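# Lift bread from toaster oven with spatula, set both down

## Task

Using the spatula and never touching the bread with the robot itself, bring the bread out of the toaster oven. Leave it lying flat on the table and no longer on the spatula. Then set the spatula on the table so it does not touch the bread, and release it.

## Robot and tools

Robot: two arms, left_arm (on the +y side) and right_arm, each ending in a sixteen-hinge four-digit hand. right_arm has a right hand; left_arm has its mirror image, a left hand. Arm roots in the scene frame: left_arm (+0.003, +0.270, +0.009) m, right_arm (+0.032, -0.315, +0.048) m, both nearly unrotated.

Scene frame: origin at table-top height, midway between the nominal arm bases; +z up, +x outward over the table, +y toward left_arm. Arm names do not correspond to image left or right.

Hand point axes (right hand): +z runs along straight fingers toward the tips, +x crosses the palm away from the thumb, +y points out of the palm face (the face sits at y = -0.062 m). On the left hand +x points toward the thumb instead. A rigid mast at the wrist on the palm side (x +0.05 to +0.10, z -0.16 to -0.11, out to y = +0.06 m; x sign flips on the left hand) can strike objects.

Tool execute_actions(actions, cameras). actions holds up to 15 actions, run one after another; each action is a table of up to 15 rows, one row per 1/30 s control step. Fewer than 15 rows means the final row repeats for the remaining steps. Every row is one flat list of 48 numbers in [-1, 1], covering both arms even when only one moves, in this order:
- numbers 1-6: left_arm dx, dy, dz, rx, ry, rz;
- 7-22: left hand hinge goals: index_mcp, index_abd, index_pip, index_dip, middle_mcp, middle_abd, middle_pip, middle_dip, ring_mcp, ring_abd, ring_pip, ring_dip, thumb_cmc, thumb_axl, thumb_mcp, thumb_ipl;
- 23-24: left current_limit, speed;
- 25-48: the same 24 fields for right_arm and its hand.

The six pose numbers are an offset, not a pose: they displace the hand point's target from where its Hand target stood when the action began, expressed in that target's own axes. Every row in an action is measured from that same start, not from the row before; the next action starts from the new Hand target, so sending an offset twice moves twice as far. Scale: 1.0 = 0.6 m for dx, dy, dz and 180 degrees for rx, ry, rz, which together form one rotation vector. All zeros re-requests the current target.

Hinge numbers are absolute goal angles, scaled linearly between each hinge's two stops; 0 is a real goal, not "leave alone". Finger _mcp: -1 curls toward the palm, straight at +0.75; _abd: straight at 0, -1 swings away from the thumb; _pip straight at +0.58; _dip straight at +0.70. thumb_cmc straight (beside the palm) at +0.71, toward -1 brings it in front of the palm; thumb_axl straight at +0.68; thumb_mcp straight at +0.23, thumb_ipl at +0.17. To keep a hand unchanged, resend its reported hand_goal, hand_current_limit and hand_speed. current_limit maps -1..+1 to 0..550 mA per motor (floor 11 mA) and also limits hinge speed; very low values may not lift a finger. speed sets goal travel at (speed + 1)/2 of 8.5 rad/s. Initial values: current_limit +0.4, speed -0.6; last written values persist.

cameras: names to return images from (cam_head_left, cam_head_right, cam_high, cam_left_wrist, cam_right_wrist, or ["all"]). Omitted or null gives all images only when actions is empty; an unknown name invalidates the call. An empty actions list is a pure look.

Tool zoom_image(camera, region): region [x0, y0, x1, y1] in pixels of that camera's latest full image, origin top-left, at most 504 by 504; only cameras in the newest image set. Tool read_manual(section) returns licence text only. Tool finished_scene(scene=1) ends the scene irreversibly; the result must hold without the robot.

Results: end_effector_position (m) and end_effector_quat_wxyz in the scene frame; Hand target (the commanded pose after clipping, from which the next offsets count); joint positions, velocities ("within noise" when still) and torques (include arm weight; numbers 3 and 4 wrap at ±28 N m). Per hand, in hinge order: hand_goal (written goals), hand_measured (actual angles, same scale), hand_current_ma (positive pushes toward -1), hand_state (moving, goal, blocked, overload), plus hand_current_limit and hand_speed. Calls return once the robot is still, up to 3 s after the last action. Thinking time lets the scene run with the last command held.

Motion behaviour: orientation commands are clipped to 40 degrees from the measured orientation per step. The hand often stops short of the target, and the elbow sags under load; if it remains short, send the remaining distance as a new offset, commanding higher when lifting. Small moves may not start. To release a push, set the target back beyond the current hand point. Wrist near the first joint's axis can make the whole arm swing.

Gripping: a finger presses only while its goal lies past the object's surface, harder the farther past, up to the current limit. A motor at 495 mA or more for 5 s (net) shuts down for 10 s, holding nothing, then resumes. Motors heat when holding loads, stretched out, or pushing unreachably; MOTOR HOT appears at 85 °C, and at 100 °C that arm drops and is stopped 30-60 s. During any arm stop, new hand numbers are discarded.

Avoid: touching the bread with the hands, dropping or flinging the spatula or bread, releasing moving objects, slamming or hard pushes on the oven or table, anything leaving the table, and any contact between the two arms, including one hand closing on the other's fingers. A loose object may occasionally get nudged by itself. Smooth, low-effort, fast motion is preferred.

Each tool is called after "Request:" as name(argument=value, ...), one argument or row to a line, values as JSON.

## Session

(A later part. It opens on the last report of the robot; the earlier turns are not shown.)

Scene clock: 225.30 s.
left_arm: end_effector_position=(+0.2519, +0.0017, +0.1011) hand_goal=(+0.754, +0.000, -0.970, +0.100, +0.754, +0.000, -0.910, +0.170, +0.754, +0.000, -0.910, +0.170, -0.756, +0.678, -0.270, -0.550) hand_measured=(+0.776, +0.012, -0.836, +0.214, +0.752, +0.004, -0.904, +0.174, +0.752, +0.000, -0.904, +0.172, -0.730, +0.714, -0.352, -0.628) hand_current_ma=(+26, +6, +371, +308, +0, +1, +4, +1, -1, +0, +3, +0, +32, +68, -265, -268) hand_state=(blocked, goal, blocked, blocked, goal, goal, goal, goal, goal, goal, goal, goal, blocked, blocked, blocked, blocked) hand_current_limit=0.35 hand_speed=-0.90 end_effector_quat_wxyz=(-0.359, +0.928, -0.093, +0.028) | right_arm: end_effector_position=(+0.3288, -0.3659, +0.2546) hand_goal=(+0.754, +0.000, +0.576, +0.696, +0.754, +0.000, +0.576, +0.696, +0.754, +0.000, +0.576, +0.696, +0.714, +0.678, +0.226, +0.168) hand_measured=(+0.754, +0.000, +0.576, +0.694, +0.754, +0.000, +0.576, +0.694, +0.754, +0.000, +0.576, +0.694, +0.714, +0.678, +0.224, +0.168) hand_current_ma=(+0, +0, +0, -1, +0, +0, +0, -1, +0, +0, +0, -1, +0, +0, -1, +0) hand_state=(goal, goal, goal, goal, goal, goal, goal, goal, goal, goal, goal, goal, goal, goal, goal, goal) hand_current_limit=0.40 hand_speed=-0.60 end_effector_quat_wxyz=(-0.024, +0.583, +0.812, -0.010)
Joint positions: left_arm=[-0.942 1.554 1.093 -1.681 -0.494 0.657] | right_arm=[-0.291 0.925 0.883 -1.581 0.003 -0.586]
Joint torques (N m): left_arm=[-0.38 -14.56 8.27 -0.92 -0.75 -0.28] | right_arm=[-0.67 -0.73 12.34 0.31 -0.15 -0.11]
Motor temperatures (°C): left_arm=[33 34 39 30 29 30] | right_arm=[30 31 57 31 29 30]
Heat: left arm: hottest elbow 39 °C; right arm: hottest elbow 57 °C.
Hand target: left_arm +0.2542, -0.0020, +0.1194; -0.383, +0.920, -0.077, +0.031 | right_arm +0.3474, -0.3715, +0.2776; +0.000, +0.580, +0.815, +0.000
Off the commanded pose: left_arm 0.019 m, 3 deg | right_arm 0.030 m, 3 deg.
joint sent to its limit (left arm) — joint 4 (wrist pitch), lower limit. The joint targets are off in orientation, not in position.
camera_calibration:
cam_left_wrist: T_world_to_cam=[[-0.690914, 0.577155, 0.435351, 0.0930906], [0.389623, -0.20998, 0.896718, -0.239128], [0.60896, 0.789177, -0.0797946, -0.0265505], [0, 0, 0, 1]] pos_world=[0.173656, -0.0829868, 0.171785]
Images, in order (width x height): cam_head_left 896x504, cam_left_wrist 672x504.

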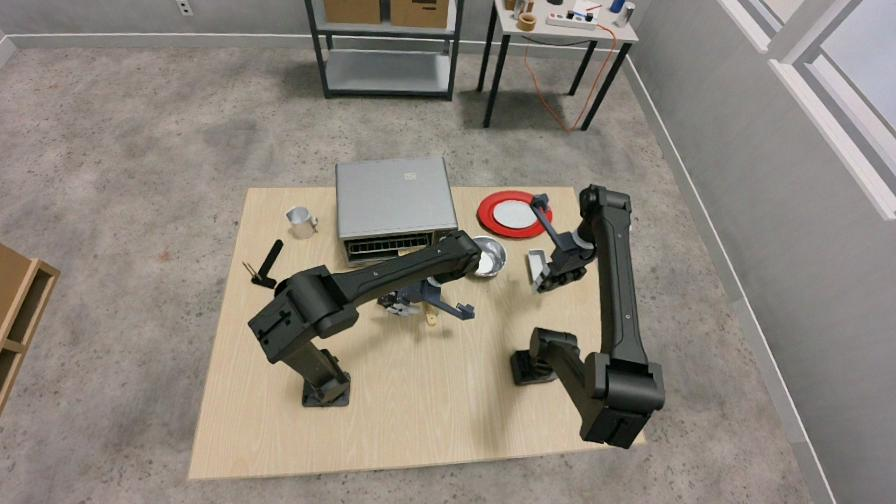

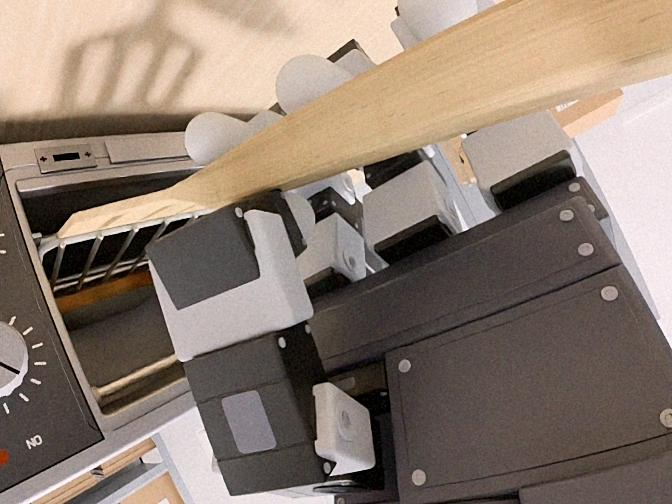

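Request:
execute_actions(
  actions=[
    [[0,0.0473,0.047,0,0,0,0.753,0,-0.9,0.17,0.753,0,-0.91,0.17,0.753,0,-0.91,0.17,-0.757,0.678,-0.27,-0.55,0.35,-0.9,0,0,0,0,0,0,0.754,0,0.576,0.696,0.754,0,0.576,0.696,0.754,0,0.576,0.696,0.714,0.678,0.226,0.168,0.4,-0.6]],
    [[-0.066,0.0,0.01,0,0,0,0.753,0,-0.9,0.17,0.753,0,-0.91,0.17,0.753,0,-0.91,0.17,-0.757,0.678,-0.27,-0.55,0.35,-0.9,0,0,0,0,0,0,0.754,0,0.576,0.696,0.754,0,0.576,0.696,0.754,0,0.576,0.696,0.714,0.678,0.226,0.168,0.4,-0.6]],
  ],
  cameras=["cam_left_wrist", "cam_head_left", "cam_head_right"],
)

Request:
zoom_image(
  camera="cam_head_right",
  region=[340, 220, 480, 360],
)

Request:
zoom_image(
  camera="cam_head_left",
  region=[340, 220, 480, 360],
)

Scene clock: 227.37 s.
left_arm: end_effector_position=(+0.2159, +0.0142, +0.0658) hand_goal=(+0.754, +0.000, -0.900, +0.170, +0.754, +0.000, -0.910, +0.170, +0.754, +0.000, -0.910, +0.170, -0.756, +0.678, -0.270, -0.550) hand_measured=(+0.772, +0.002, -0.834, +0.216, +0.760, +0.006, -0.882, +0.184, +0.752, +0.000, -0.904, +0.172, -0.736, +0.700, -0.352, -0.612) hand_current_ma=(+17, +0, +129, +73, +3, +2, +34, +11, -1, +0, +3, +0, +19, +33, -264, -187) hand_state=(goal, goal, blocked, blocked, goal, goal, blocked, goal, goal, goal, goal, goal, goal, blocked, blocked, blocked) hand_current_limit=0.35 hand_speed=-0.90 end_effector_quat_wxyz=(-0.394, +0.915, -0.081, +0.018) | right_arm: end_effector_position=(+0.3288, -0.3659, +0.2546) hand_goal=(+0.754, +0.000, +0.576, +0.696, +0.754, +0.000, +0.576, +0.696, +0.754, +0.000, +0.576, +0.696, +0.714, +0.678, +0.226, +0.168) hand_measured=(+0.754, +0.000, +0.576, +0.694, +0.754, +0.000, +0.576, +0.694, +0.754, +0.000, +0.576, +0.694, +0.714, +0.678, +0.224, +0.168) hand_current_ma=(+0, +0, +0, -1, +0, +0, +0, -1, +0, +0, +0, -1, +0, +0, -1, +0) hand_state=(goal, goal, goal, goal, goal, goal, goal, goal, goal, goal, goal, goal, goal, goal, goal, goal) hand_current_limit=0.40 hand_speed=-0.60 end_effector_quat_wxyz=(-0.024, +0.583, +0.812, -0.010)
Joint positions: left_arm=[-1.021 1.594 1.006 -1.675 -0.461 0.534] | right_arm=[-0.291 0.925 0.883 -1.581 0.003 -0.586]
Joint torques (N m): left_arm=[-0.56 -13.39 7.01 -0.77 -0.22 -0.26] | right_arm=[-0.26 -0.56 12.48 0.4 -0.14 -0.12]
Motor temperatures (°C): left_arm=[33 34 39 30 29 30] | right_arm=[30 31 57 31 29 30]
Heat: left arm: hottest elbow 39 °C; right arm: hottest elbow 57 °C.
Hand target: left_arm +0.2157, +0.0088, +0.0753; -0.383, +0.920, -0.077, +0.031 | right_arm +0.3474, -0.3715, +0.2776; +0.000, +0.580, +0.815, +0.000
Off the commanded pose: left_arm 0.011 m, 2 deg | right_arm 0.030 m, 3 deg.
camera_calibration:
cam_left_wrist: T_world_to_cam=[[-0.705695, 0.523008, 0.477972, 0.0774207], [0.397978, -0.265522, 0.878129, -0.190621], [0.586181, 0.809914, -0.0207681, -0.0165004], [0, 0, 0, 1]] pos_world=[0.140171, -0.0777418, 0.130042]
Images, in order (width x height): cam_head_left 896x504, cam_head_right 896x504, cam_left_wrist 672x504.

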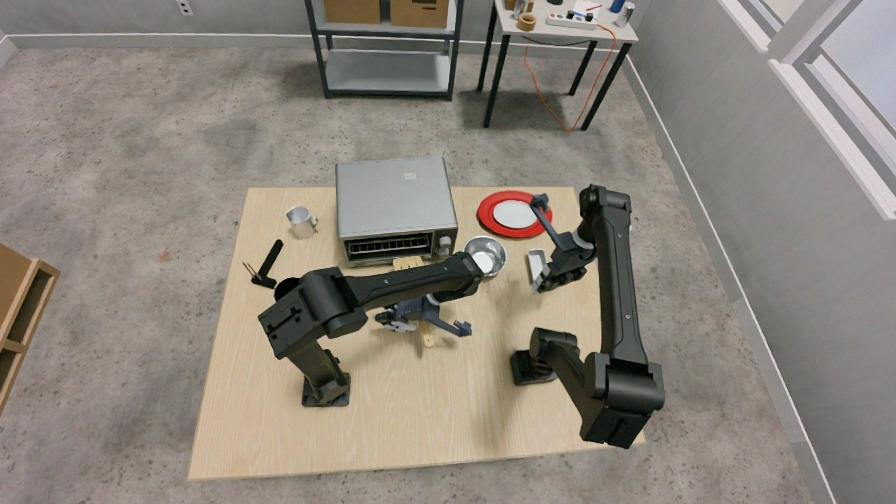

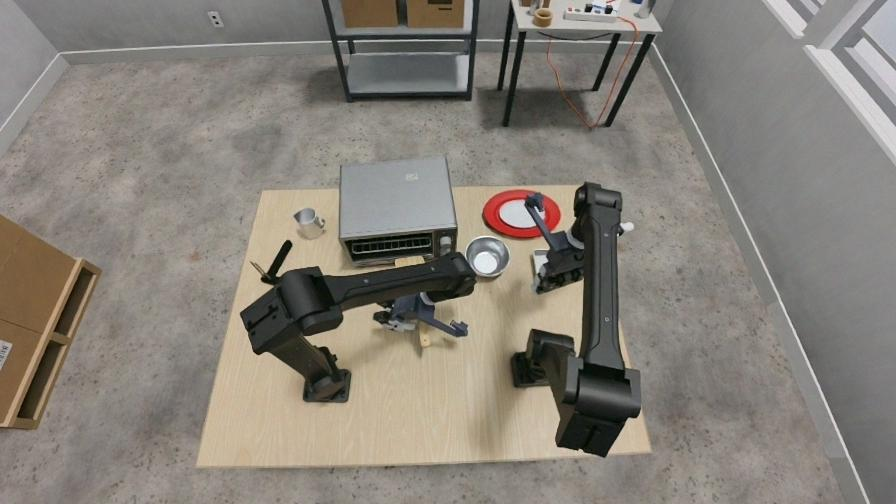

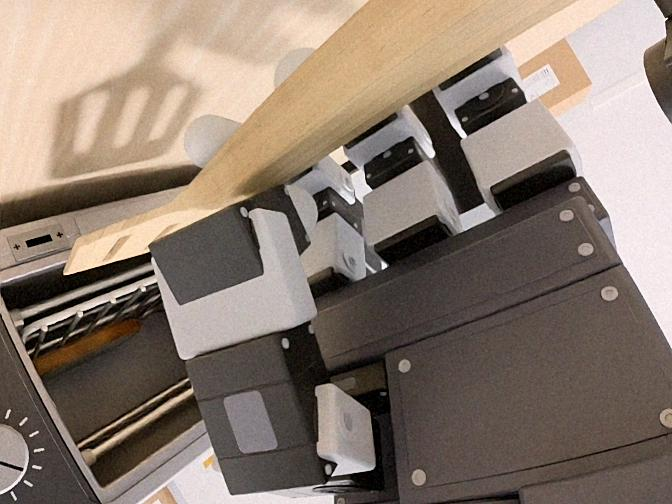

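Scaled by 3.600.

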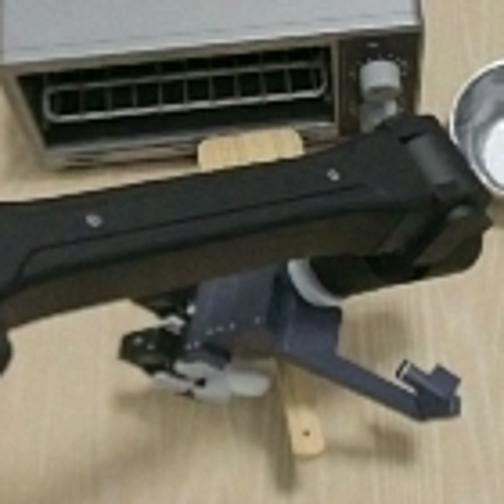

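Scaled by 3.600.

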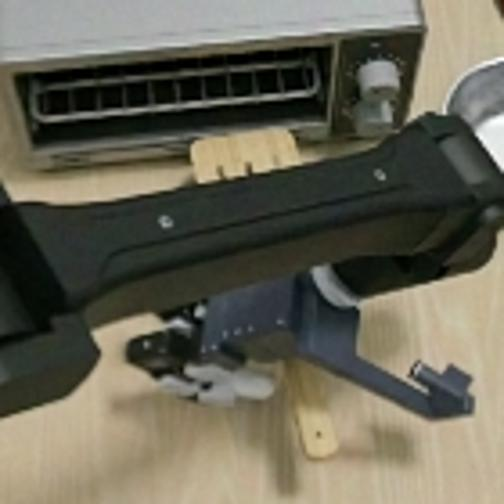

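Request:
execute_actions(
  actions=[
    [[0,-0.0207,-0.0206,0,0,0,0.753,0,-0.92,0.15,0.753,0,-0.91,0.17,0.753,0,-0.91,0.17,-0.757,0.678,-0.27,-0.55,0.35,-0.9,0,0,0,0,0,0,0.754,0,0.576,0.696,0.754,0,0.576,0.696,0.754,0,0.576,0.696,0.714,0.678,0.226,0.168,0.4,-0.6]],
    [[0,-0.0207,-0.0206,0,0,0,0.753,0,-0.92,0.15,0.753,0,-0.91,0.17,0.753,0,-0.91,0.17,-0.757,0.678,-0.27,-0.55,0.35,-0.9,0,0,0,0,0,0,0.754,0,0.576,0.696,0.754,0,0.576,0.696,0.754,0,0.576,0.696,0.714,0.678,0.226,0.168,0.4,-0.6]],
  ],
  cameras=["cam_left_wrist"],
)

Request:
zoom_image(
  camera="cam_left_wrist",
  region=[0, 140, 240, 340],
)

Scene clock: 229.43 s.
left_arm: end_effector_position=(+0.2165, +0.0097, +0.1003) hand_goal=(+0.754, +0.000, -0.920, +0.150, +0.754, +0.000, -0.910, +0.170, +0.754, +0.000, -0.910, +0.170, -0.756, +0.678, -0.270, -0.550) hand_measured=(+0.772, +0.000, -0.834, +0.208, +0.760, +0.006, -0.880, +0.184, +0.752, +0.000, -0.904, +0.172, -0.738, +0.700, -0.352, -0.612) hand_current_ma=(+17, +0, +193, +103, +4, +3, +37, +12, -1, +0, +3, +0, +18, +29, -264, -187) hand_state=(goal, goal, blocked, blocked, goal, goal, blocked, goal, goal, goal, goal, goal, goal, blocked, blocked, blocked) hand_current_limit=0.35 hand_speed=-0.90 end_effector_quat_wxyz=(-0.354, +0.931, -0.081, +0.043) | right_arm: end_effector_position=(+0.3288, -0.3659, +0.2546) hand_goal=(+0.754, +0.000, +0.576, +0.696, +0.754, +0.000, +0.576, +0.696, +0.754, +0.000, +0.576, +0.696, +0.714, +0.678, +0.226, +0.168) hand_measured=(+0.754, +0.000, +0.576, +0.694, +0.754, +0.000, +0.576, +0.694, +0.754, +0.000, +0.576, +0.694, +0.714, +0.678, +0.224, +0.168) hand_current_ma=(+0, +0, +0, -1, +0, +0, +0, -1, +0, +0, +0, -1, +0, +0, -1, +0) hand_state=(goal, goal, goal, goal, goal, goal, goal, goal, goal, goal, goal, goal, goal, goal, goal, goal) hand_current_limit=0.40 hand_speed=-0.60 end_effector_quat_wxyz=(-0.024, +0.583, +0.812, -0.010)
Joint positions: left_arm=[-1.021 1.482 1.006 -1.68 -0.462 0.558] | right_arm=[-0.291 0.925 0.883 -1.581 0.003 -0.586]
Joint torques (N m): left_arm=[0.26 -11.69 8.01 -1.02 -0.39 -0.04] | right_arm=[-0.5 -0.5 12.46 0.34 -0.14 -0.1]
Motor temperatures (°C): left_arm=[33 34 39 30 29 30] | right_arm=[30 31 57 31 29 30]
Heat: left arm: hottest elbow 39 °C; right arm: hottest elbow 57 °C.
Hand target: left_arm +0.2158, +0.0087, +0.1104; -0.383, +0.920, -0.077, +0.031 | right_arm +0.3474, -0.3715, +0.2776; +0.000, +0.580, +0.815, +0.000
Off the commanded pose: left_arm 0.010 m, 4 deg | right_arm 0.030 m, 3 deg.
joint sent to its limit (left arm) — joint 4 (wrist pitch), lower limit. The joint targets are off in orientation, not in position.
camera_calibration:
cam_left_wrist: T_world_to_cam=[[-0.712743, 0.575088, 0.401586, 0.072548], [0.360047, -0.191387, 0.913092, -0.218369], [0.601966, 0.79539, -0.070649, -0.010714], [0, 0, 0, 1]] pos_world=[0.136781, -0.0749926, 0.1695]
Images, in order (width x height): cam_left_wrist 672x504.

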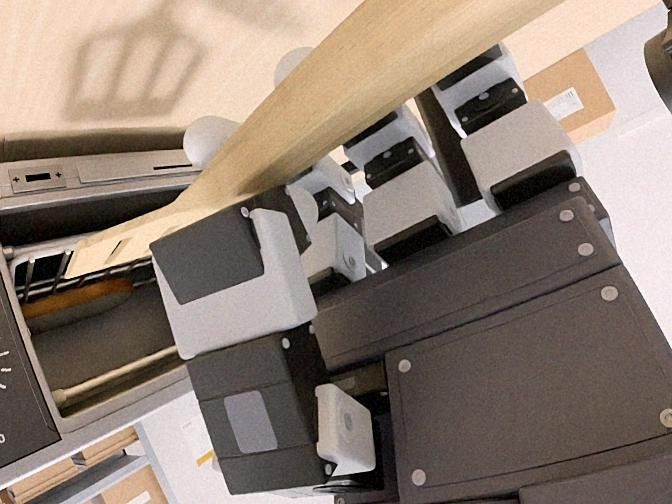

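Scaled by 2.100 from the camera's 672x504 image, which has a finer 960x720 frame.

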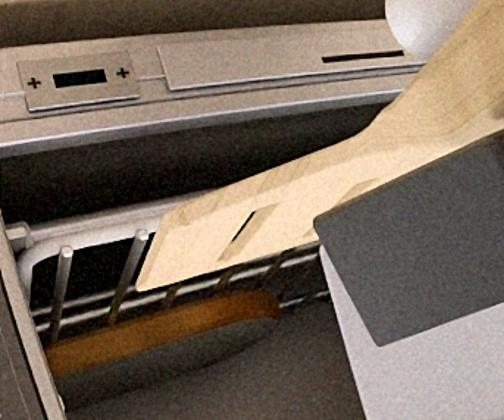

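Request:
execute_actions(
  actions=[
    [[0.0822,-0.0097,0.0098,0,0,0,0.753,0,-0.92,0.15,0.753,0,-0.91,0.17,0.753,0,-0.91,0.17,-0.757,0.678,-0.27,-0.55,0.35,-0.9,0,0,0,0,0,0,0.754,0,0.576,0.696,0.754,0,0.576,0.696,0.754,0,0.576,0.696,0.714,0.678,0.226,0.168,0.4,-0.6]],
  ],
  cameras=["cam_left_wrist", "cam_head_left"],
)

Request:
zoom_image(
  camera="cam_left_wrist",
  region=[0, 140, 240, 340],
)

Request:
zoom_image(
  camera="cam_head_left",
  region=[340, 220, 480, 360],
)

Scene clock: 230.60 s.
left_arm: end_effector_position=(+0.2547, +0.0212, +0.0982) hand_goal=(+0.754, +0.000, -0.920, +0.150, +0.754, +0.000, -0.910, +0.170, +0.754, +0.000, -0.910, +0.170, -0.756, +0.678, -0.270, -0.550) hand_measured=(+0.772, +0.000, -0.834, +0.206, +0.760, +0.006, -0.880, +0.184, +0.752, +0.000, -0.904, +0.172, -0.738, +0.700, -0.352, -0.612) hand_current_ma=(+17, +0, +192, +101, +4, +3, +38, +13, -1, +0, +3, +0, +17, +29, -264, -187) hand_state=(goal, goal, blocked, blocked, goal, goal, blocked, goal, goal, goal, goal, goal, goal, blocked, blocked, blocked) hand_current_limit=0.35 hand_speed=-0.90 end_effector_quat_wxyz=(-0.374, +0.923, -0.083, +0.034) | right_arm: end_effector_position=(+0.3288, -0.3659, +0.2546) hand_goal=(+0.754, +0.000, +0.576, +0.696, +0.754, +0.000, +0.576, +0.696, +0.754, +0.000, +0.576, +0.696, +0.714, +0.678, +0.226, +0.168) hand_measured=(+0.754, +0.000, +0.576, +0.694, +0.754, +0.000, +0.576, +0.694, +0.754, +0.000, +0.576, +0.694, +0.714, +0.678, +0.224, +0.168) hand_current_ma=(+0, +0, +0, -1, +0, +0, +0, -1, +0, +0, +0, -1, +0, +0, -1, +0) hand_state=(goal, goal, goal, goal, goal, goal, goal, goal, goal, goal, goal, goal, goal, goal, goal, goal) hand_current_limit=0.40 hand_speed=-0.60 end_effector_quat_wxyz=(-0.024, +0.583, +0.812, -0.010)
Joint positions: left_arm=[-0.923 1.538 1.056 -1.681 -0.526 0.639] | right_arm=[-0.291 0.925 0.883 -1.581 0.003 -0.586]
Joint torques (N m): left_arm=[0.85 -10.75 11.7 -0.94 -0.42 -0.02] | right_arm=[-0.91 -0.32 12.37 0.42 -0.08 -0.12]
Motor temperatures (°C): left_arm=[33 34 39 30 29 30] | right_arm=[30 31 57 31 29 30]
Heat: left arm: hottest elbow 39 °C; right arm: hottest elbow 57 °C.
Hand target: left_arm +0.2658, +0.0087, +0.1102; -0.383, +0.920, -0.077, +0.031 | right_arm +0.3474, -0.3715, +0.2776; +0.000, +0.580, +0.815, +0.000
Off the commanded pose: left_arm 0.021 m, 1 deg | right_arm 0.030 m, 3 deg.
joint sent to its limit (left arm) — joint 4 (wrist pitch), lower limit. The joint targets are off in orientation, not in position.
camera_calibration:
cam_left_wrist: T_world_to_cam=[[-0.708654, 0.553763, 0.437215, 0.0898683], [0.372959, -0.232018, 0.898371, -0.229043], [0.598926, 0.799697, -0.0421106, -0.0451913], [0, 0, 0, 1]] pos_world=[0.176175, -0.0667684, 0.164571]
Images, in order (width x height): cam_head_left 896x504, cam_left_wrist 672x504.

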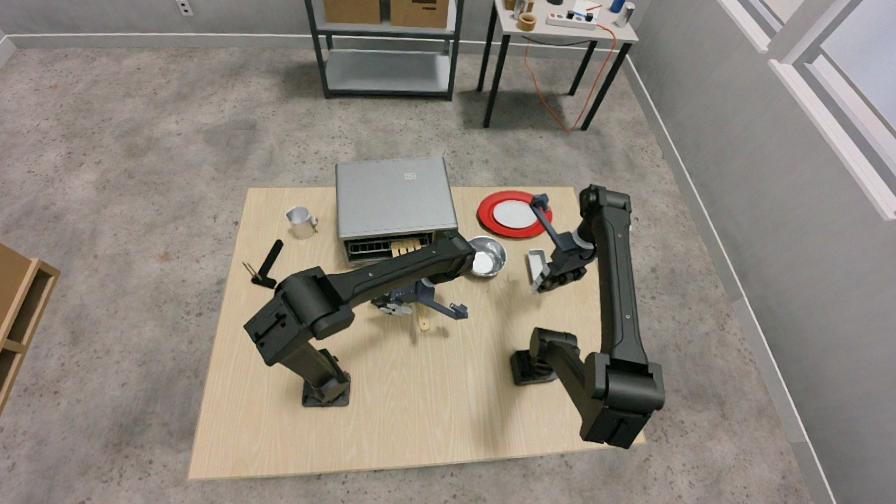

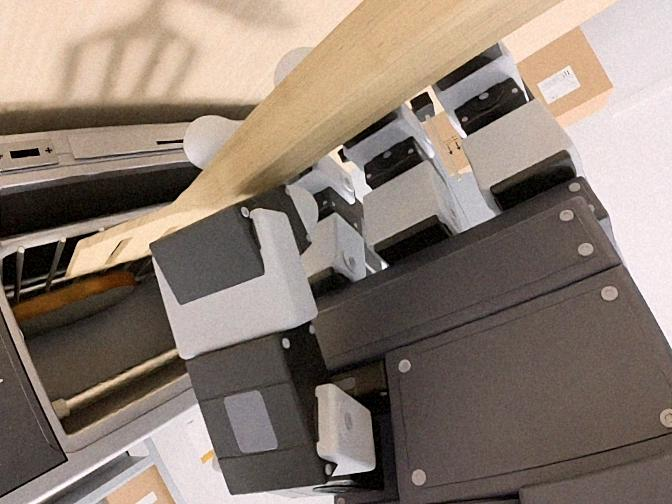

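Scaled by 2.100 from the camera's 672x504 image, which has a finer 960x720 frame.

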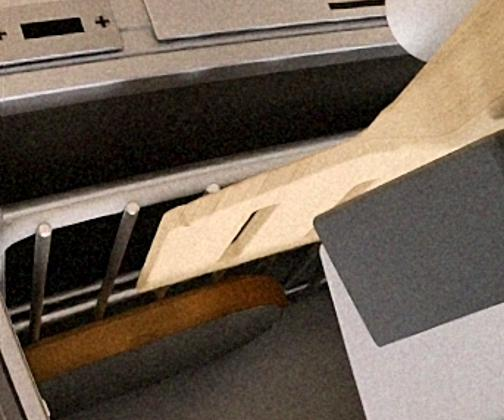

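Scaled by 3.600.

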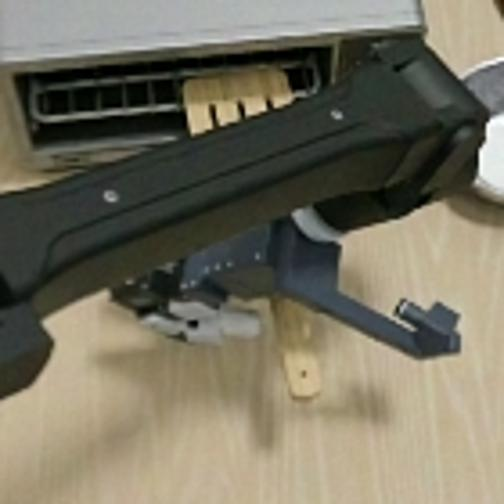

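Request:
execute_actions(
  actions=[
    [[0.0673,0,0,0,0,0,0.753,0,-0.92,0.15,0.753,0,-0.91,0.17,0.753,0,-0.91,0.17,-0.757,0.678,-0.27,-0.55,0.35,-0.9,0,0,0,0,0,0,0.754,0,0.576,0.696,0.754,0,0.576,0.696,0.754,0,0.576,0.696,0.714,0.678,0.226,0.168,0.4,-0.6]],
    [[0,0.016,0.016,0,0,0,0.753,0,-0.92,0.15,0.753,0,-0.91,0.17,0.753,0,-0.91,0.17,-0.757,0.678,-0.27,-0.55,0.35,-0.9,0,0,0,0,0,0,0.754,0,0.576,0.696,0.754,0,0.576,0.696,0.754,0,0.576,0.696,0.714,0.678,0.226,0.168,0.4,-0.6]],
  ],
  cameras=["cam_left_wrist", "cam_head_left"],
)

Request:
zoom_image(
  camera="cam_left_wrist",
  region=[0, 140, 240, 340],
)

Request:
zoom_image(
  camera="cam_head_left",
  region=[340, 220, 480, 360],
)

Scene clock: 232.00 s.
left_arm: end_effector_position=(+0.2928, +0.0137, +0.0855) hand_goal=(+0.754, +0.000, -0.920, +0.150, +0.754, +0.000, -0.910, +0.170, +0.754, +0.000, -0.910, +0.170, -0.756, +0.678, -0.270, -0.550) hand_measured=(+0.772, +0.000, -0.836, +0.204, +0.760, +0.008, -0.876, +0.186, +0.752, +0.000, -0.904, +0.172, -0.738, +0.698, -0.352, -0.612) hand_current_ma=(+17, +0, +183, +96, +4, +4, +44, +15, -1, +0, +3, +0, +16, +25, -264, -187) hand_state=(goal, goal, blocked, blocked, goal, goal, blocked, goal, goal, goal, goal, goal, goal, goal, blocked, blocked) hand_current_limit=0.35 hand_speed=-0.90 end_effector_quat_wxyz=(-0.393, +0.915, -0.086, +0.020) | right_arm: end_effector_position=(+0.3288, -0.3659, +0.2546) hand_goal=(+0.754, +0.000, +0.576, +0.696, +0.754, +0.000, +0.576, +0.696, +0.754, +0.000, +0.576, +0.696, +0.714, +0.678, +0.226, +0.168) hand_measured=(+0.754, +0.000, +0.576, +0.694, +0.754, +0.000, +0.576, +0.694, +0.754, +0.000, +0.576, +0.694, +0.714, +0.678, +0.224, +0.168) hand_current_ma=(+0, +0, +0, -1, +0, +0, +0, -1, +0, +0, +0, -1, +0, +0, -1, +0) hand_state=(goal, goal, goal, goal, goal, goal, goal, goal, goal, goal, goal, goal, goal, goal, goal, goal) hand_current_limit=0.40 hand_speed=-0.60 end_effector_quat_wxyz=(-0.024, +0.583, +0.812, -0.010)
Joint positions: left_arm=[-0.86 1.653 1.151 -1.685 -0.564 0.69] | right_arm=[-0.291 0.925 0.883 -1.581 0.003 -0.586]
Joint torques (N m): left_arm=[0.67 -13.1 11.17 -0.8 -0.37 -0.17] | right_arm=[-0.79 -0.62 12.44 0.35 -0.15 -0.12]
Motor temperatures (°C): left_arm=[33 34 39 30 29 30] | right_arm=[30 31 57 31 29 30]
Heat: left arm: hottest elbow 39 °C; right arm: hottest elbow 57 °C.
Hand target: left_arm +0.3056, +0.0021, +0.0966; -0.383, +0.920, -0.077, +0.031 | right_arm +0.3474, -0.3715, +0.2776; +0.000, +0.580, +0.815, +0.000
Off the commanded pose: left_arm 0.020 m, 2 deg | right_arm 0.030 m, 3 deg.
joint sent to its limit (left arm) — joint 4 (wrist pitch), lower limit. The joint targets still meet the commanded pose.
camera_calibration:
cam_left_wrist: T_world_to_cam=[[-0.70032, 0.530062, 0.478107, 0.120886], [0.396469, -0.26814, 0.878016, -0.2382], [0.593603, 0.804447, -0.0223691, -0.0627812], [0, 0, 0, 1]] pos_world=[0.216365, -0.077444, 0.149943]
Images, in order (width x height): cam_head_left 896x504, cam_left_wrist 672x504.

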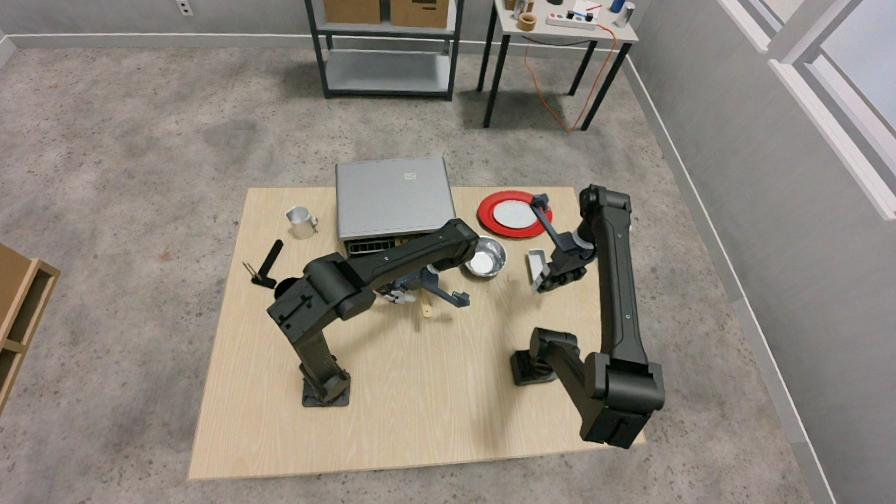

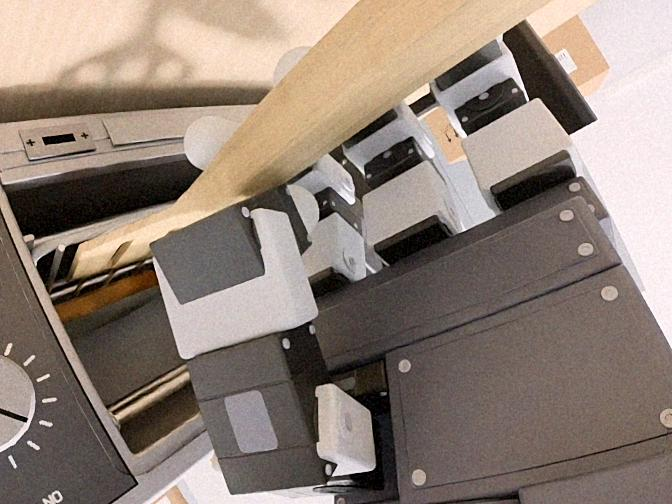

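Scaled by 2.100 from the camera's 672x504 image, which has a finer 960x720 frame.

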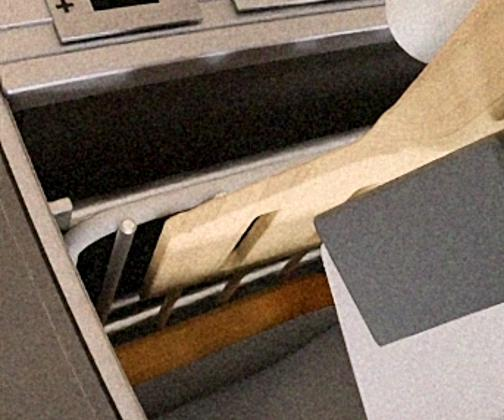

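Scaled by 3.600.

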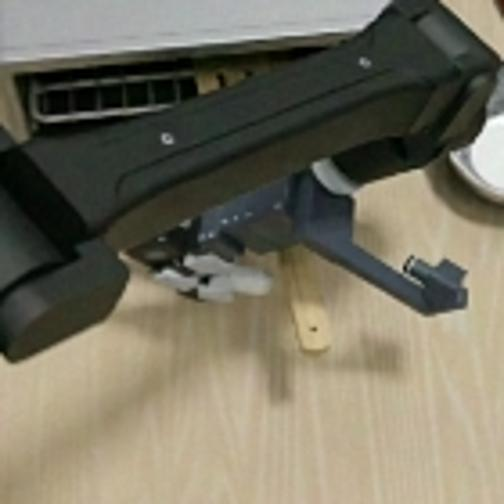

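Request:
execute_actions(
  actions=[
    [[0,-0.0177,-0.0176,0,0,0,0.753,0,-0.92,0.15,0.753,0,-0.91,0.17,0.753,0,-0.91,0.17,-0.757,0.678,-0.27,-0.55,0.35,-0.9,0,0,0,0,0,0,0.754,0,0.576,0.696,0.754,0,0.576,0.696,0.754,0,0.576,0.696,0.714,0.678,0.226,0.168,0.4,-0.6]],
    [[-0.148,0.0175,-0.0177,0,0,0,0.753,0,-0.92,0.15,0.753,0,-0.91,0.17,0.753,0,-0.91,0.17,-0.757,0.678,-0.27,-0.55,0.35,-0.9,0,0,0,0,0,0,0.754,0,0.576,0.696,0.754,0,0.576,0.696,0.754,0,0.576,0.696,0.714,0.678,0.226,0.168,0.4,-0.6]],
  ],
  cameras=["cam_left_wrist", "cam_head_left"],
)

Scene clock: 235.40 s.
left_arm: end_effector_position=(+0.2175, +0.0042, +0.1028) hand_goal=(+0.754, +0.000, -0.920, +0.150, +0.754, +0.000, -0.910, +0.170, +0.754, +0.000, -0.910, +0.170, -0.756, +0.678, -0.270, -0.550) hand_measured=(+0.772, +0.000, -0.836, +0.204, +0.762, +0.008, -0.876, +0.186, +0.752, +0.000, -0.904, +0.172, -0.738, +0.698, -0.352, -0.612) hand_current_ma=(+17, +0, +183, +96, +4, +4, +44, +15, -1, +0, +3, +0, +16, +25, -264, -187) hand_state=(goal, goal, blocked, blocked, goal, goal, blocked, goal, goal, goal, goal, goal, goal, goal, blocked, blocked) hand_current_limit=0.35 hand_speed=-0.90 end_effector_quat_wxyz=(-0.352, +0.930, -0.092, +0.040) | right_arm: end_effector_position=(+0.3288, -0.3659, +0.2546) hand_goal=(+0.754, +0.000, +0.576, +0.696, +0.754, +0.000, +0.576, +0.696, +0.754, +0.000, +0.576, +0.696, +0.714, +0.678, +0.226, +0.168) hand_measured=(+0.754, +0.000, +0.576, +0.694, +0.754, +0.000, +0.576, +0.694, +0.754, +0.000, +0.576, +0.694, +0.714, +0.678, +0.224, +0.168) hand_current_ma=(+0, +0, +0, -1, +0, +0, +0, -1, +0, +0, +0, -1, +0, +0, -1, +0) hand_state=(goal, goal, goal, goal, goal, goal, goal, goal, goal, goal, goal, goal, goal, goal, goal, goal) hand_current_limit=0.40 hand_speed=-0.60 end_effector_quat_wxyz=(-0.024, +0.583, +0.812, -0.010)
Joint positions: left_arm=[-1.021 1.491 1.025 -1.685 -0.462 0.583] | right_arm=[-0.291 0.925 0.883 -1.581 0.003 -0.586]
Joint torques (N m): left_arm=[-0.38 -12.22 7.57 -0.77 -0.22 -0.25] | right_arm=[-0.85 -0.5 12.48 0.31 -0.14 -0.09]
Motor temperatures (°C): left_arm=[33 34 40 30 29 30] | right_arm=[30 31 57 31 29 30]
Heat: left arm: hottest elbow 40 °C; right arm: hottest elbow 57 °C.
Hand target: left_arm +0.2156, +0.0020, +0.1118; -0.383, +0.920, -0.077, +0.031 | right_arm +0.3474, -0.3715, +0.2776; +0.000, +0.580, +0.815, +0.000
Off the commanded pose: left_arm 0.009 m, 4 deg | right_arm 0.030 m, 3 deg.
joint sent to its limit (left arm) — joint 4 (wrist pitch), lower limit. The joint targets are off in orientation, not in position.
camera_calibration:
cam_left_wrist: T_world_to_cam=[[-0.695825, 0.588915, 0.411103, 0.0706323], [0.368849, -0.198127, 0.908128, -0.223472], [0.616261, 0.783533, -0.0793594, -0.00890352], [0, 0, 0, 1]] pos_world=[0.137062, -0.0788961, 0.173198]
Images, in order (width x height): cam_head_left 896x504, cam_left_wrist 672x504.

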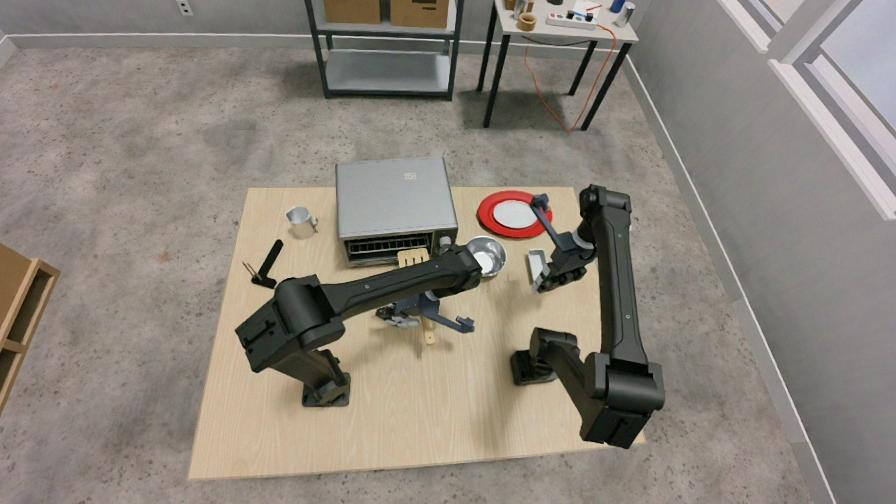

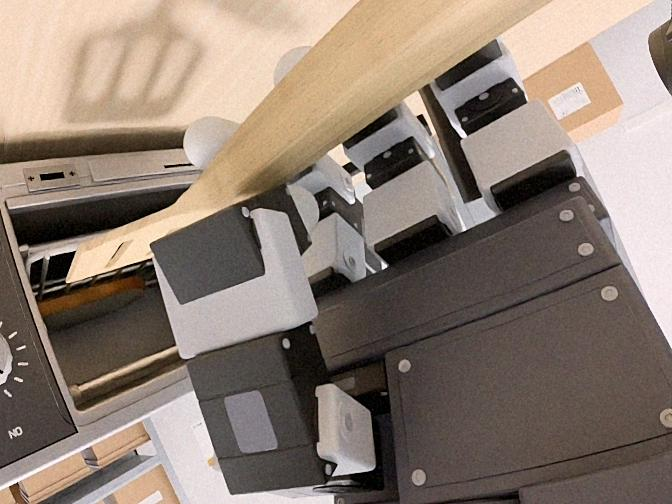

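Request:
execute_actions(
  actions=[
    [[0.0095,-0.0666,0.067,0,0,0,0.753,0,-0.92,0.15,0.753,0,-0.91,0.17,0.753,0,-0.91,0.17,-0.757,0.678,-0.27,-0.55,0.35,-0.9,0,0,0,0,0,0,0.754,0,0.576,0.696,0.754,0,0.576,0.696,0.754,0,0.576,0.696,0.714,0.678,0.226,0.168,0.4,-0.6]],
    [[0,0,0,0,0.0473,0.047,0.753,0,-0.92,0.15,0.753,0,-0.91,0.17,0.753,0,-0.91,0.17,-0.757,0.678,-0.27,-0.55,0.35,-0.9,0,0,0,0,0,0,0.754,0,0.576,0.696,0.754,0,0.576,0.696,0.754,0,0.576,0.696,0.714,0.678,0.226,0.168,0.4,-0.6]],
    [[0,0,0,0,0.0473,0.047,0.753,0,-0.92,0.15,0.753,0,-0.91,0.17,0.753,0,-0.91,0.17,-0.757,0.678,-0.27,-0.55,0.35,-0.9,0,0,0,0,0,0,0.754,0,0.576,0.696,0.754,0,0.576,0.696,0.754,0,0.576,0.696,0.714,0.678,0.226,0.168,0.4,-0.6]],
    [[0,0,0,0,0.0473,0.047,0.753,0,-0.92,0.15,0.753,0,-0.91,0.17,0.753,0,-0.91,0.17,-0.757,0.678,-0.27,-0.55,0.35,-0.9,0,0,0,0,0,0,0.754,0,0.576,0.696,0.754,0,0.576,0.696,0.754,0,0.576,0.696,0.714,0.678,0.226,0.168,0.4,-0.6]],
  ],
  cameras=["cam_left_wrist", "cam_head_left", "cam_head_right"],
)

Request:
zoom_image(
  camera="cam_head_right",
  region=[340, 220, 500, 380],
)

Scene clock: 239.30 s.
left_arm: end_effector_position=(+0.2299, +0.0604, +0.1049) hand_goal=(+0.754, +0.000, -0.920, +0.150, +0.754, +0.000, -0.910, +0.170, +0.754, +0.000, -0.910, +0.170, -0.756, +0.678, -0.270, -0.550) hand_measured=(+0.772, +0.000, -0.836, +0.204, +0.762, +0.008, -0.876, +0.186, +0.750, +0.000, -0.904, +0.172, -0.738, +0.698, -0.352, -0.612) hand_current_ma=(+17, +0, +183, +96, +4, +4, +44, +15, -1, +0, +3, +0, +16, +25, -264, -187) hand_state=(goal, goal, blocked, blocked, goal, goal, blocked, goal, goal, goal, goal, goal, goal, goal, blocked, blocked) hand_current_limit=0.35 hand_speed=-0.90 end_effector_quat_wxyz=(-0.363, +0.850, -0.356, +0.137) | right_arm: end_effector_position=(+0.3288, -0.3659, +0.2546) hand_goal=(+0.754, +0.000, +0.576, +0.696, +0.754, +0.000, +0.576, +0.696, +0.754, +0.000, +0.576, +0.696, +0.714, +0.678, +0.226, +0.168) hand_measured=(+0.754, +0.000, +0.576, +0.694, +0.754, +0.000, +0.576, +0.694, +0.754, +0.000, +0.576, +0.694, +0.714, +0.678, +0.224, +0.168) hand_current_ma=(+0, +0, +0, -1, +0, +0, +0, -1, +0, +0, +0, -1, +0, +0, -1, +0) hand_state=(goal, goal, goal, goal, goal, goal, goal, goal, goal, goal, goal, goal, goal, goal, goal, goal) hand_current_limit=0.40 hand_speed=-0.60 end_effector_quat_wxyz=(-0.024, +0.583, +0.812, -0.010)
Joint positions: left_arm=[-0.939 1.242 0.81 -1.345 -0.776 1.315] | right_arm=[-0.291 0.925 0.883 -1.581 0.003 -0.586]
Joint torques (N m): left_arm=[0.15 -9.35 8.53 0.62 -0.5 -0.01] | right_arm=[-0.85 -0.09 12.38 0.24 -0.17 -0.09]
Motor temperatures (°C): left_arm=[33 34 39 30 29 30] | right_arm=[30 31 57 31 29 30]
Heat: left arm: hottest elbow 39 °C; right arm: hottest elbow 57 °C.
Hand target: left_arm +0.2305, +0.0570, +0.1117; -0.354, +0.852, -0.357, +0.147 | right_arm +0.3474, -0.3715, +0.2776; +0.000, +0.580, +0.815, +0.000
Off the commanded pose: left_arm 0.008 m, 2 deg | right_arm 0.030 m, 3 deg.
camera_calibration:
cam_left_wrist: T_world_to_cam=[[-0.269816, 0.841137, 0.468709, -0.0738761], [0.17623, -0.435405, 0.882817, -0.157582], [0.946648, 0.320799, -0.0307545, -0.113542], [0, 0, 0, 1]] pos_world=[0.115322, 0.0299522, 0.17025]
Images, in order (width x height): cam_head_left 896x504, cam_head_right 896x504, cam_left_wrist 672x504.

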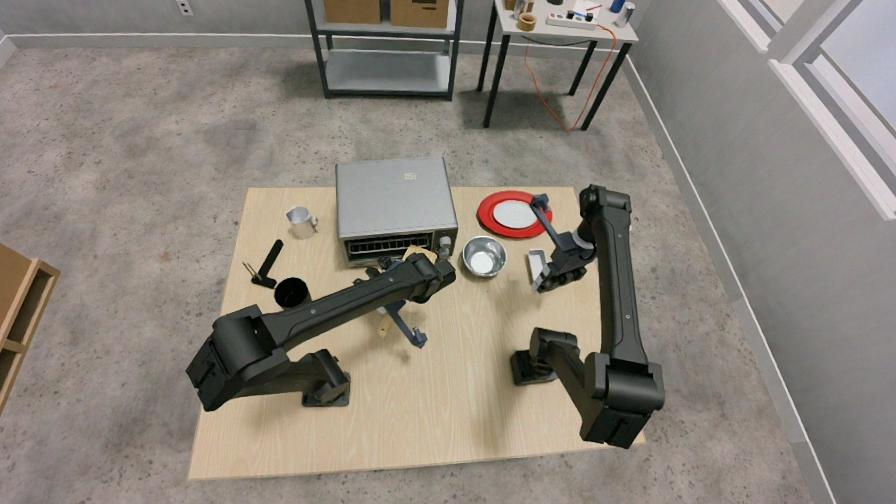

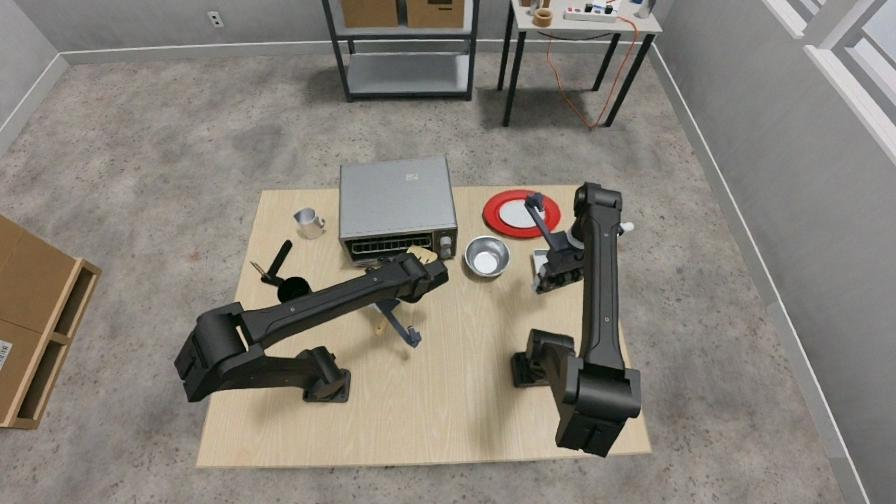

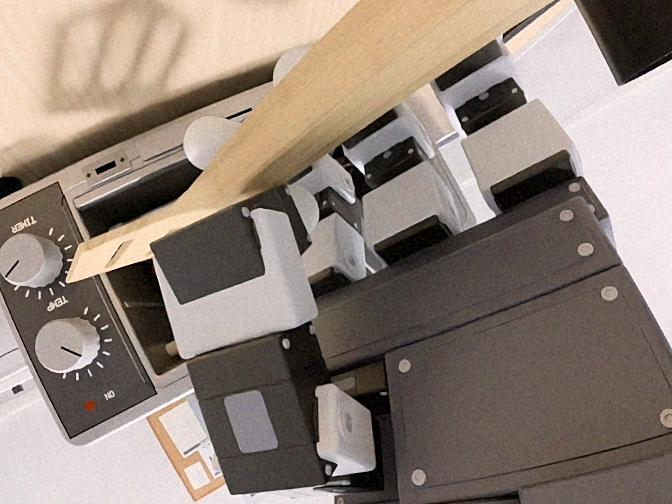

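Scaled by 3.150.

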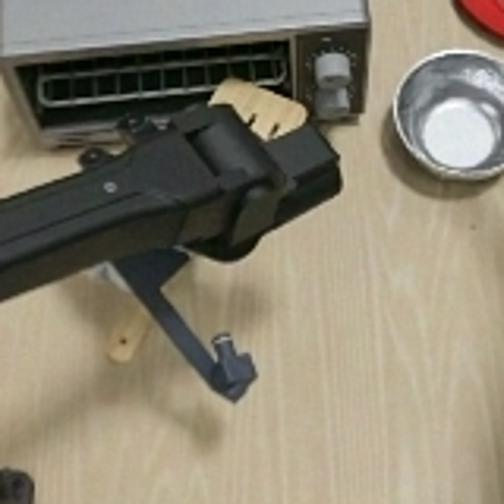

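Request:
execute_actions(
  actions=[
    [[-0.0318,0.0607,0.0453,0,0,0,0.753,0,-0.92,0.15,0.753,0,-0.91,0.17,0.753,0,-0.91,0.17,-0.757,0.678,-0.27,-0.55,0.35,-0.9,0,0,0,0,0,0,0.754,0,0.576,0.696,0.754,0,0.576,0.696,0.754,0,0.576,0.696,0.714,0.678,0.226,0.168,0.4,-0.6]],
    [[0,0,0,0,0,0,0.753,0,-0.92,0.15,0.753,0,-0.91,0.17,0.753,0,-0.91,0.17,-0.757,0.678,-0.3,-0.66,0.1,-0.9,0,0,0,0,0,0,0.754,0,0.576,0.696,0.754,0,0.576,0.696,0.754,0,0.576,0.696,0.714,0.678,0.226,0.168,0.4,-0.6]],
  ],
  cameras=["cam_left_wrist", "cam_head_left", "cam_head_right"],
)

Request:
zoom_image(
  camera="cam_head_right",
  region=[340, 220, 500, 380],
)

Scene clock: 241.23 s.
left_arm: end_effector_position=(+0.2112, +0.0747, +0.0647) hand_goal=(+0.754, +0.000, -0.920, +0.150, +0.754, +0.000, -0.910, +0.170, +0.754, +0.000, -0.910, +0.170, -0.756, +0.678, -0.300, -0.660) hand_measured=(+0.766, +0.000, -0.874, +0.178, +0.760, +0.008, -0.876, +0.186, +0.750, +0.000, -0.904, +0.172, -0.748, +0.686, -0.336, -0.672) hand_current_ma=(+11, +0, +71, +34, +3, +4, +44, +15, -1, +0, +3, +0, +5, +6, -75, -13) hand_state=(goal, goal, blocked, blocked, goal, goal, blocked, goal, goal, goal, goal, goal, goal, goal, blocked, goal) hand_current_limit=0.10 hand_speed=-0.90 end_effector_quat_wxyz=(-0.359, +0.851, -0.359, +0.137) | right_arm: end_effector_position=(+0.3288, -0.3659, +0.2546) hand_goal=(+0.754, +0.000, +0.576, +0.696, +0.754, +0.000, +0.576, +0.696, +0.754, +0.000, +0.576, +0.696, +0.714, +0.678, +0.226, +0.168) hand_measured=(+0.754, +0.000, +0.576, +0.694, +0.754, +0.000, +0.576, +0.694, +0.754, +0.000, +0.576, +0.694, +0.714, +0.678, +0.224, +0.168) hand_current_ma=(+0, +0, +0, -1, +0, +0, +0, -1, +0, +0, +0, -1, +0, +0, -1, +0) hand_state=(goal, goal, goal, goal, goal, goal, goal, goal, goal, goal, goal, goal, goal, goal, goal, goal) hand_current_limit=0.40 hand_speed=-0.60 end_effector_quat_wxyz=(-0.024, +0.583, +0.812, -0.010)
Joint positions: left_arm=[-0.96 1.239 0.689 -1.238 -0.765 1.298] | right_arm=[-0.291 0.925 0.883 -1.581 0.003 -0.586]
Joint torques (N m): left_arm=[-0.85 -6.77 8.53 0.58 -0.57 -0.25] | right_arm=[-0.73 -0.56 12.42 0.34 -0.17 -0.1]
Motor temperatures (°C): left_arm=[33 34 39 30 29 30] | right_arm=[30 31 57 31 29 30]
Heat: left arm: hottest elbow 39 °C; right arm: hottest elbow 57 °C.
Hand target: left_arm +0.2125, +0.0662, +0.0668; -0.354, +0.852, -0.357, +0.148 | right_arm +0.3474, -0.3715, +0.2776; +0.000, +0.580, +0.815, +0.000
Off the commanded pose: left_arm 0.009 m, 1 deg | right_arm 0.030 m, 3 deg.
camera_calibration:
cam_left_wrist: T_world_to_cam=[[-0.262122, 0.845632, 0.464971, -0.0739001], [0.17859, -0.430989, 0.884508, -0.113444], [0.948366, 0.314888, -0.03805, -0.101149], [0, 0, 0, 1]] pos_world=[0.0968158, 0.0454499, 0.130855]
Images, in order (width x height): cam_head_left 896x504, cam_head_right 896x504, cam_left_wrist 672x504.

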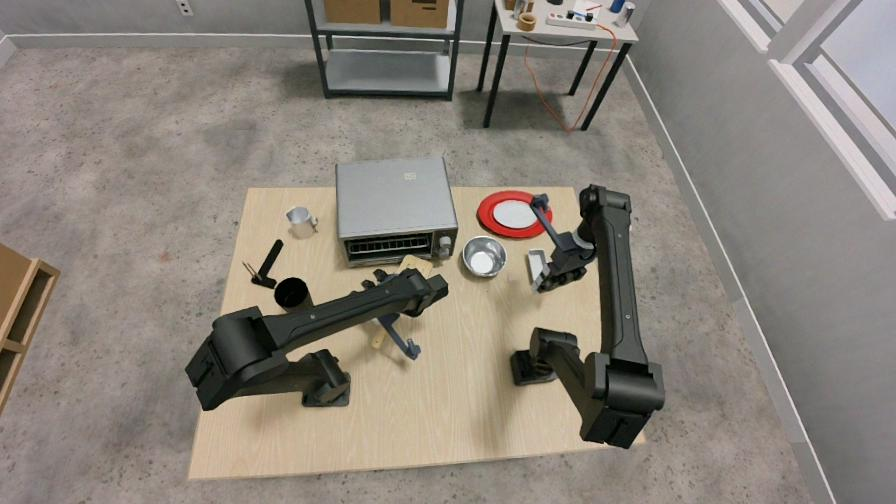

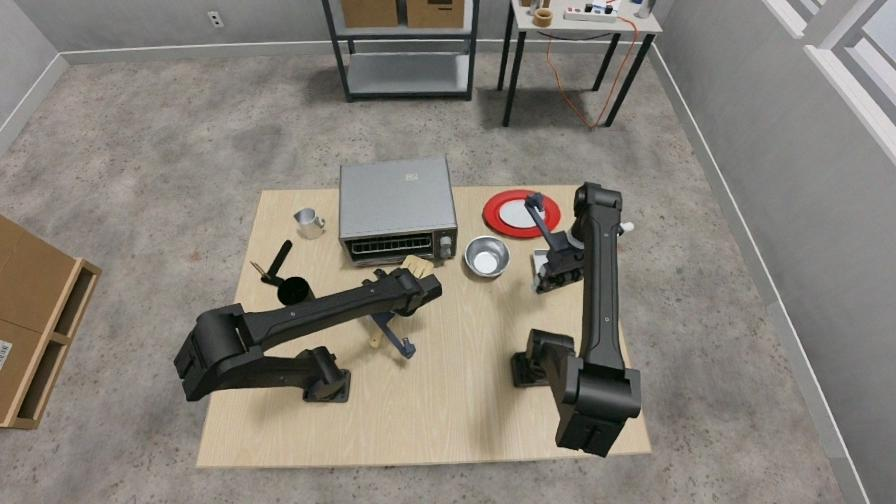

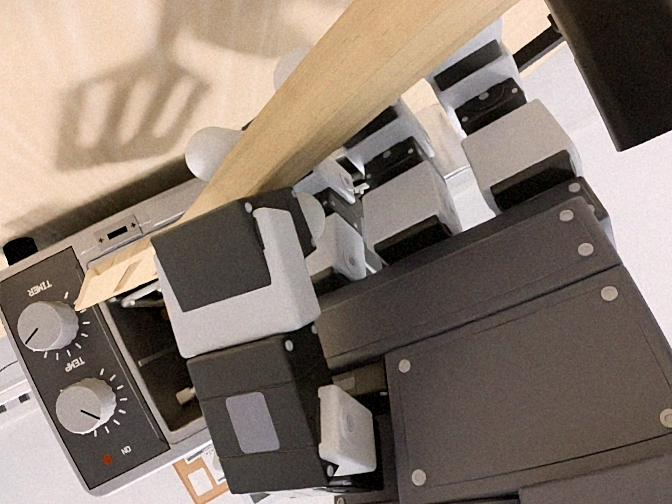

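Scaled by 3.150.

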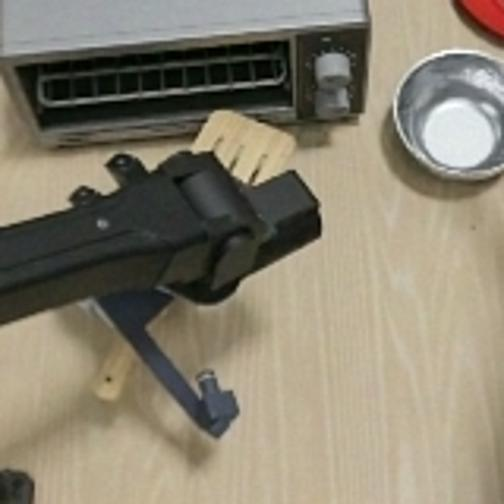

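Request:
execute_actions(
  actions=[
    [[0,0,0,0,0,0,0.753,0,-0.9,0.17,0.753,0,-0.92,0.15,0.753,0,-0.91,0.17,-0.757,0.678,-0.3,-0.85,0.2,-0.85,0,0,0,0,0,0,0.754,0,0.576,0.696,0.754,0,0.576,0.696,0.754,0,0.576,0.696,0.714,0.678,0.226,0.168,0.4,-0.6]],
    [[0,0,0,0,0,0,0.753,0,-0.88,0.536,0.753,0,-0.92,0.15,0.753,0,-0.91,0.17,-0.757,0.678,-0.3,-0.85,0.2,-0.85,0,0,0,0,0,0,0.754,0,0.576,0.696,0.754,0,0.576,0.696,0.754,0,0.576,0.696,0.714,0.678,0.226,0.168,0.4,-0.6]],
  ],
  cameras=["cam_left_wrist"],
)

Scene clock: 242.83 s.
left_arm: end_effector_position=(+0.2113, +0.0747, +0.0647) hand_goal=(+0.754, +0.000, -0.880, +0.536, +0.754, +0.000, -0.920, +0.150, +0.754, +0.000, -0.910, +0.170, -0.756, +0.678, -0.300, -0.850) hand_measured=(+0.752, +0.000, -0.880, +0.534, +0.752, +0.004, -0.912, +0.154, +0.750, +0.000, -0.904, +0.172, -0.752, +0.682, -0.302, -0.846) hand_current_ma=(+0, +0, +0, -1, +0, +1, +4, +1, -1, +0, +3, +0, +2, +2, +0, +2) hand_state=(goal, goal, goal, goal, goal, goal, goal, goal, goal, goal, goal, goal, goal, goal, goal, goal) hand_current_limit=0.20 hand_speed=-0.85 end_effector_quat_wxyz=(-0.359, +0.851, -0.358, +0.137) | right_arm: end_effector_position=(+0.3288, -0.3659, +0.2546) hand_goal=(+0.754, +0.000, +0.576, +0.696, +0.754, +0.000, +0.576, +0.696, +0.754, +0.000, +0.576, +0.696, +0.714, +0.678, +0.226, +0.168) hand_measured=(+0.754, +0.000, +0.576, +0.694, +0.754, +0.000, +0.576, +0.694, +0.754, +0.000, +0.576, +0.694, +0.714, +0.678, +0.224, +0.168) hand_current_ma=(+0, +0, +0, -1, +0, +0, +0, -1, +0, +0, +0, -1, +0, +0, -1, +0) hand_state=(goal, goal, goal, goal, goal, goal, goal, goal, goal, goal, goal, goal, goal, goal, goal, goal) hand_current_limit=0.40 hand_speed=-0.60 end_effector_quat_wxyz=(-0.024, +0.583, +0.812, -0.010)
Joint positions: left_arm=[-0.96 1.239 0.689 -1.238 -0.765 1.297] | right_arm=[-0.291 0.925 0.883 -1.581 0.003 -0.586]
Joint torques (N m): left_arm=[-0.85 -6.71 8.51 0.59 -0.57 -0.24] | right_arm=[-0.73 -0.44 12.44 0.25 -0.14 -0.08]
Motor temperatures (°C): left_arm=[33 34 39 30 29 30] | right_arm=[30 31 57 31 29 30]
Heat: left arm: hottest elbow 39 °C; right arm: hottest elbow 57 °C.
Hand target: left_arm +0.2125, +0.0662, +0.0668; -0.354, +0.852, -0.357, +0.147 | right_arm +0.3474, -0.3715, +0.2776; +0.000, +0.580, +0.815, +0.000
Off the commanded pose: left_arm 0.009 m, 1 deg | right_arm 0.030 m, 3 deg.
camera_calibration:
cam_left_wrist: T_world_to_cam=[[-0.263064, 0.84565, 0.464406, -0.073578], [0.17852, -0.430382, 0.884817, -0.113478], [0.948118, 0.315669, -0.0377475, -0.101268], [0, 0, 0, 1]] pos_world=[0.0969165, 0.0453495, 0.130755]
Images, in order (width x height): cam_left_wrist 672x504.

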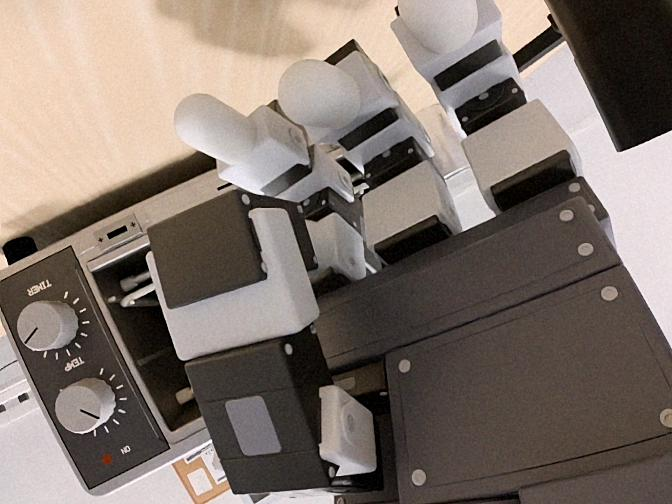

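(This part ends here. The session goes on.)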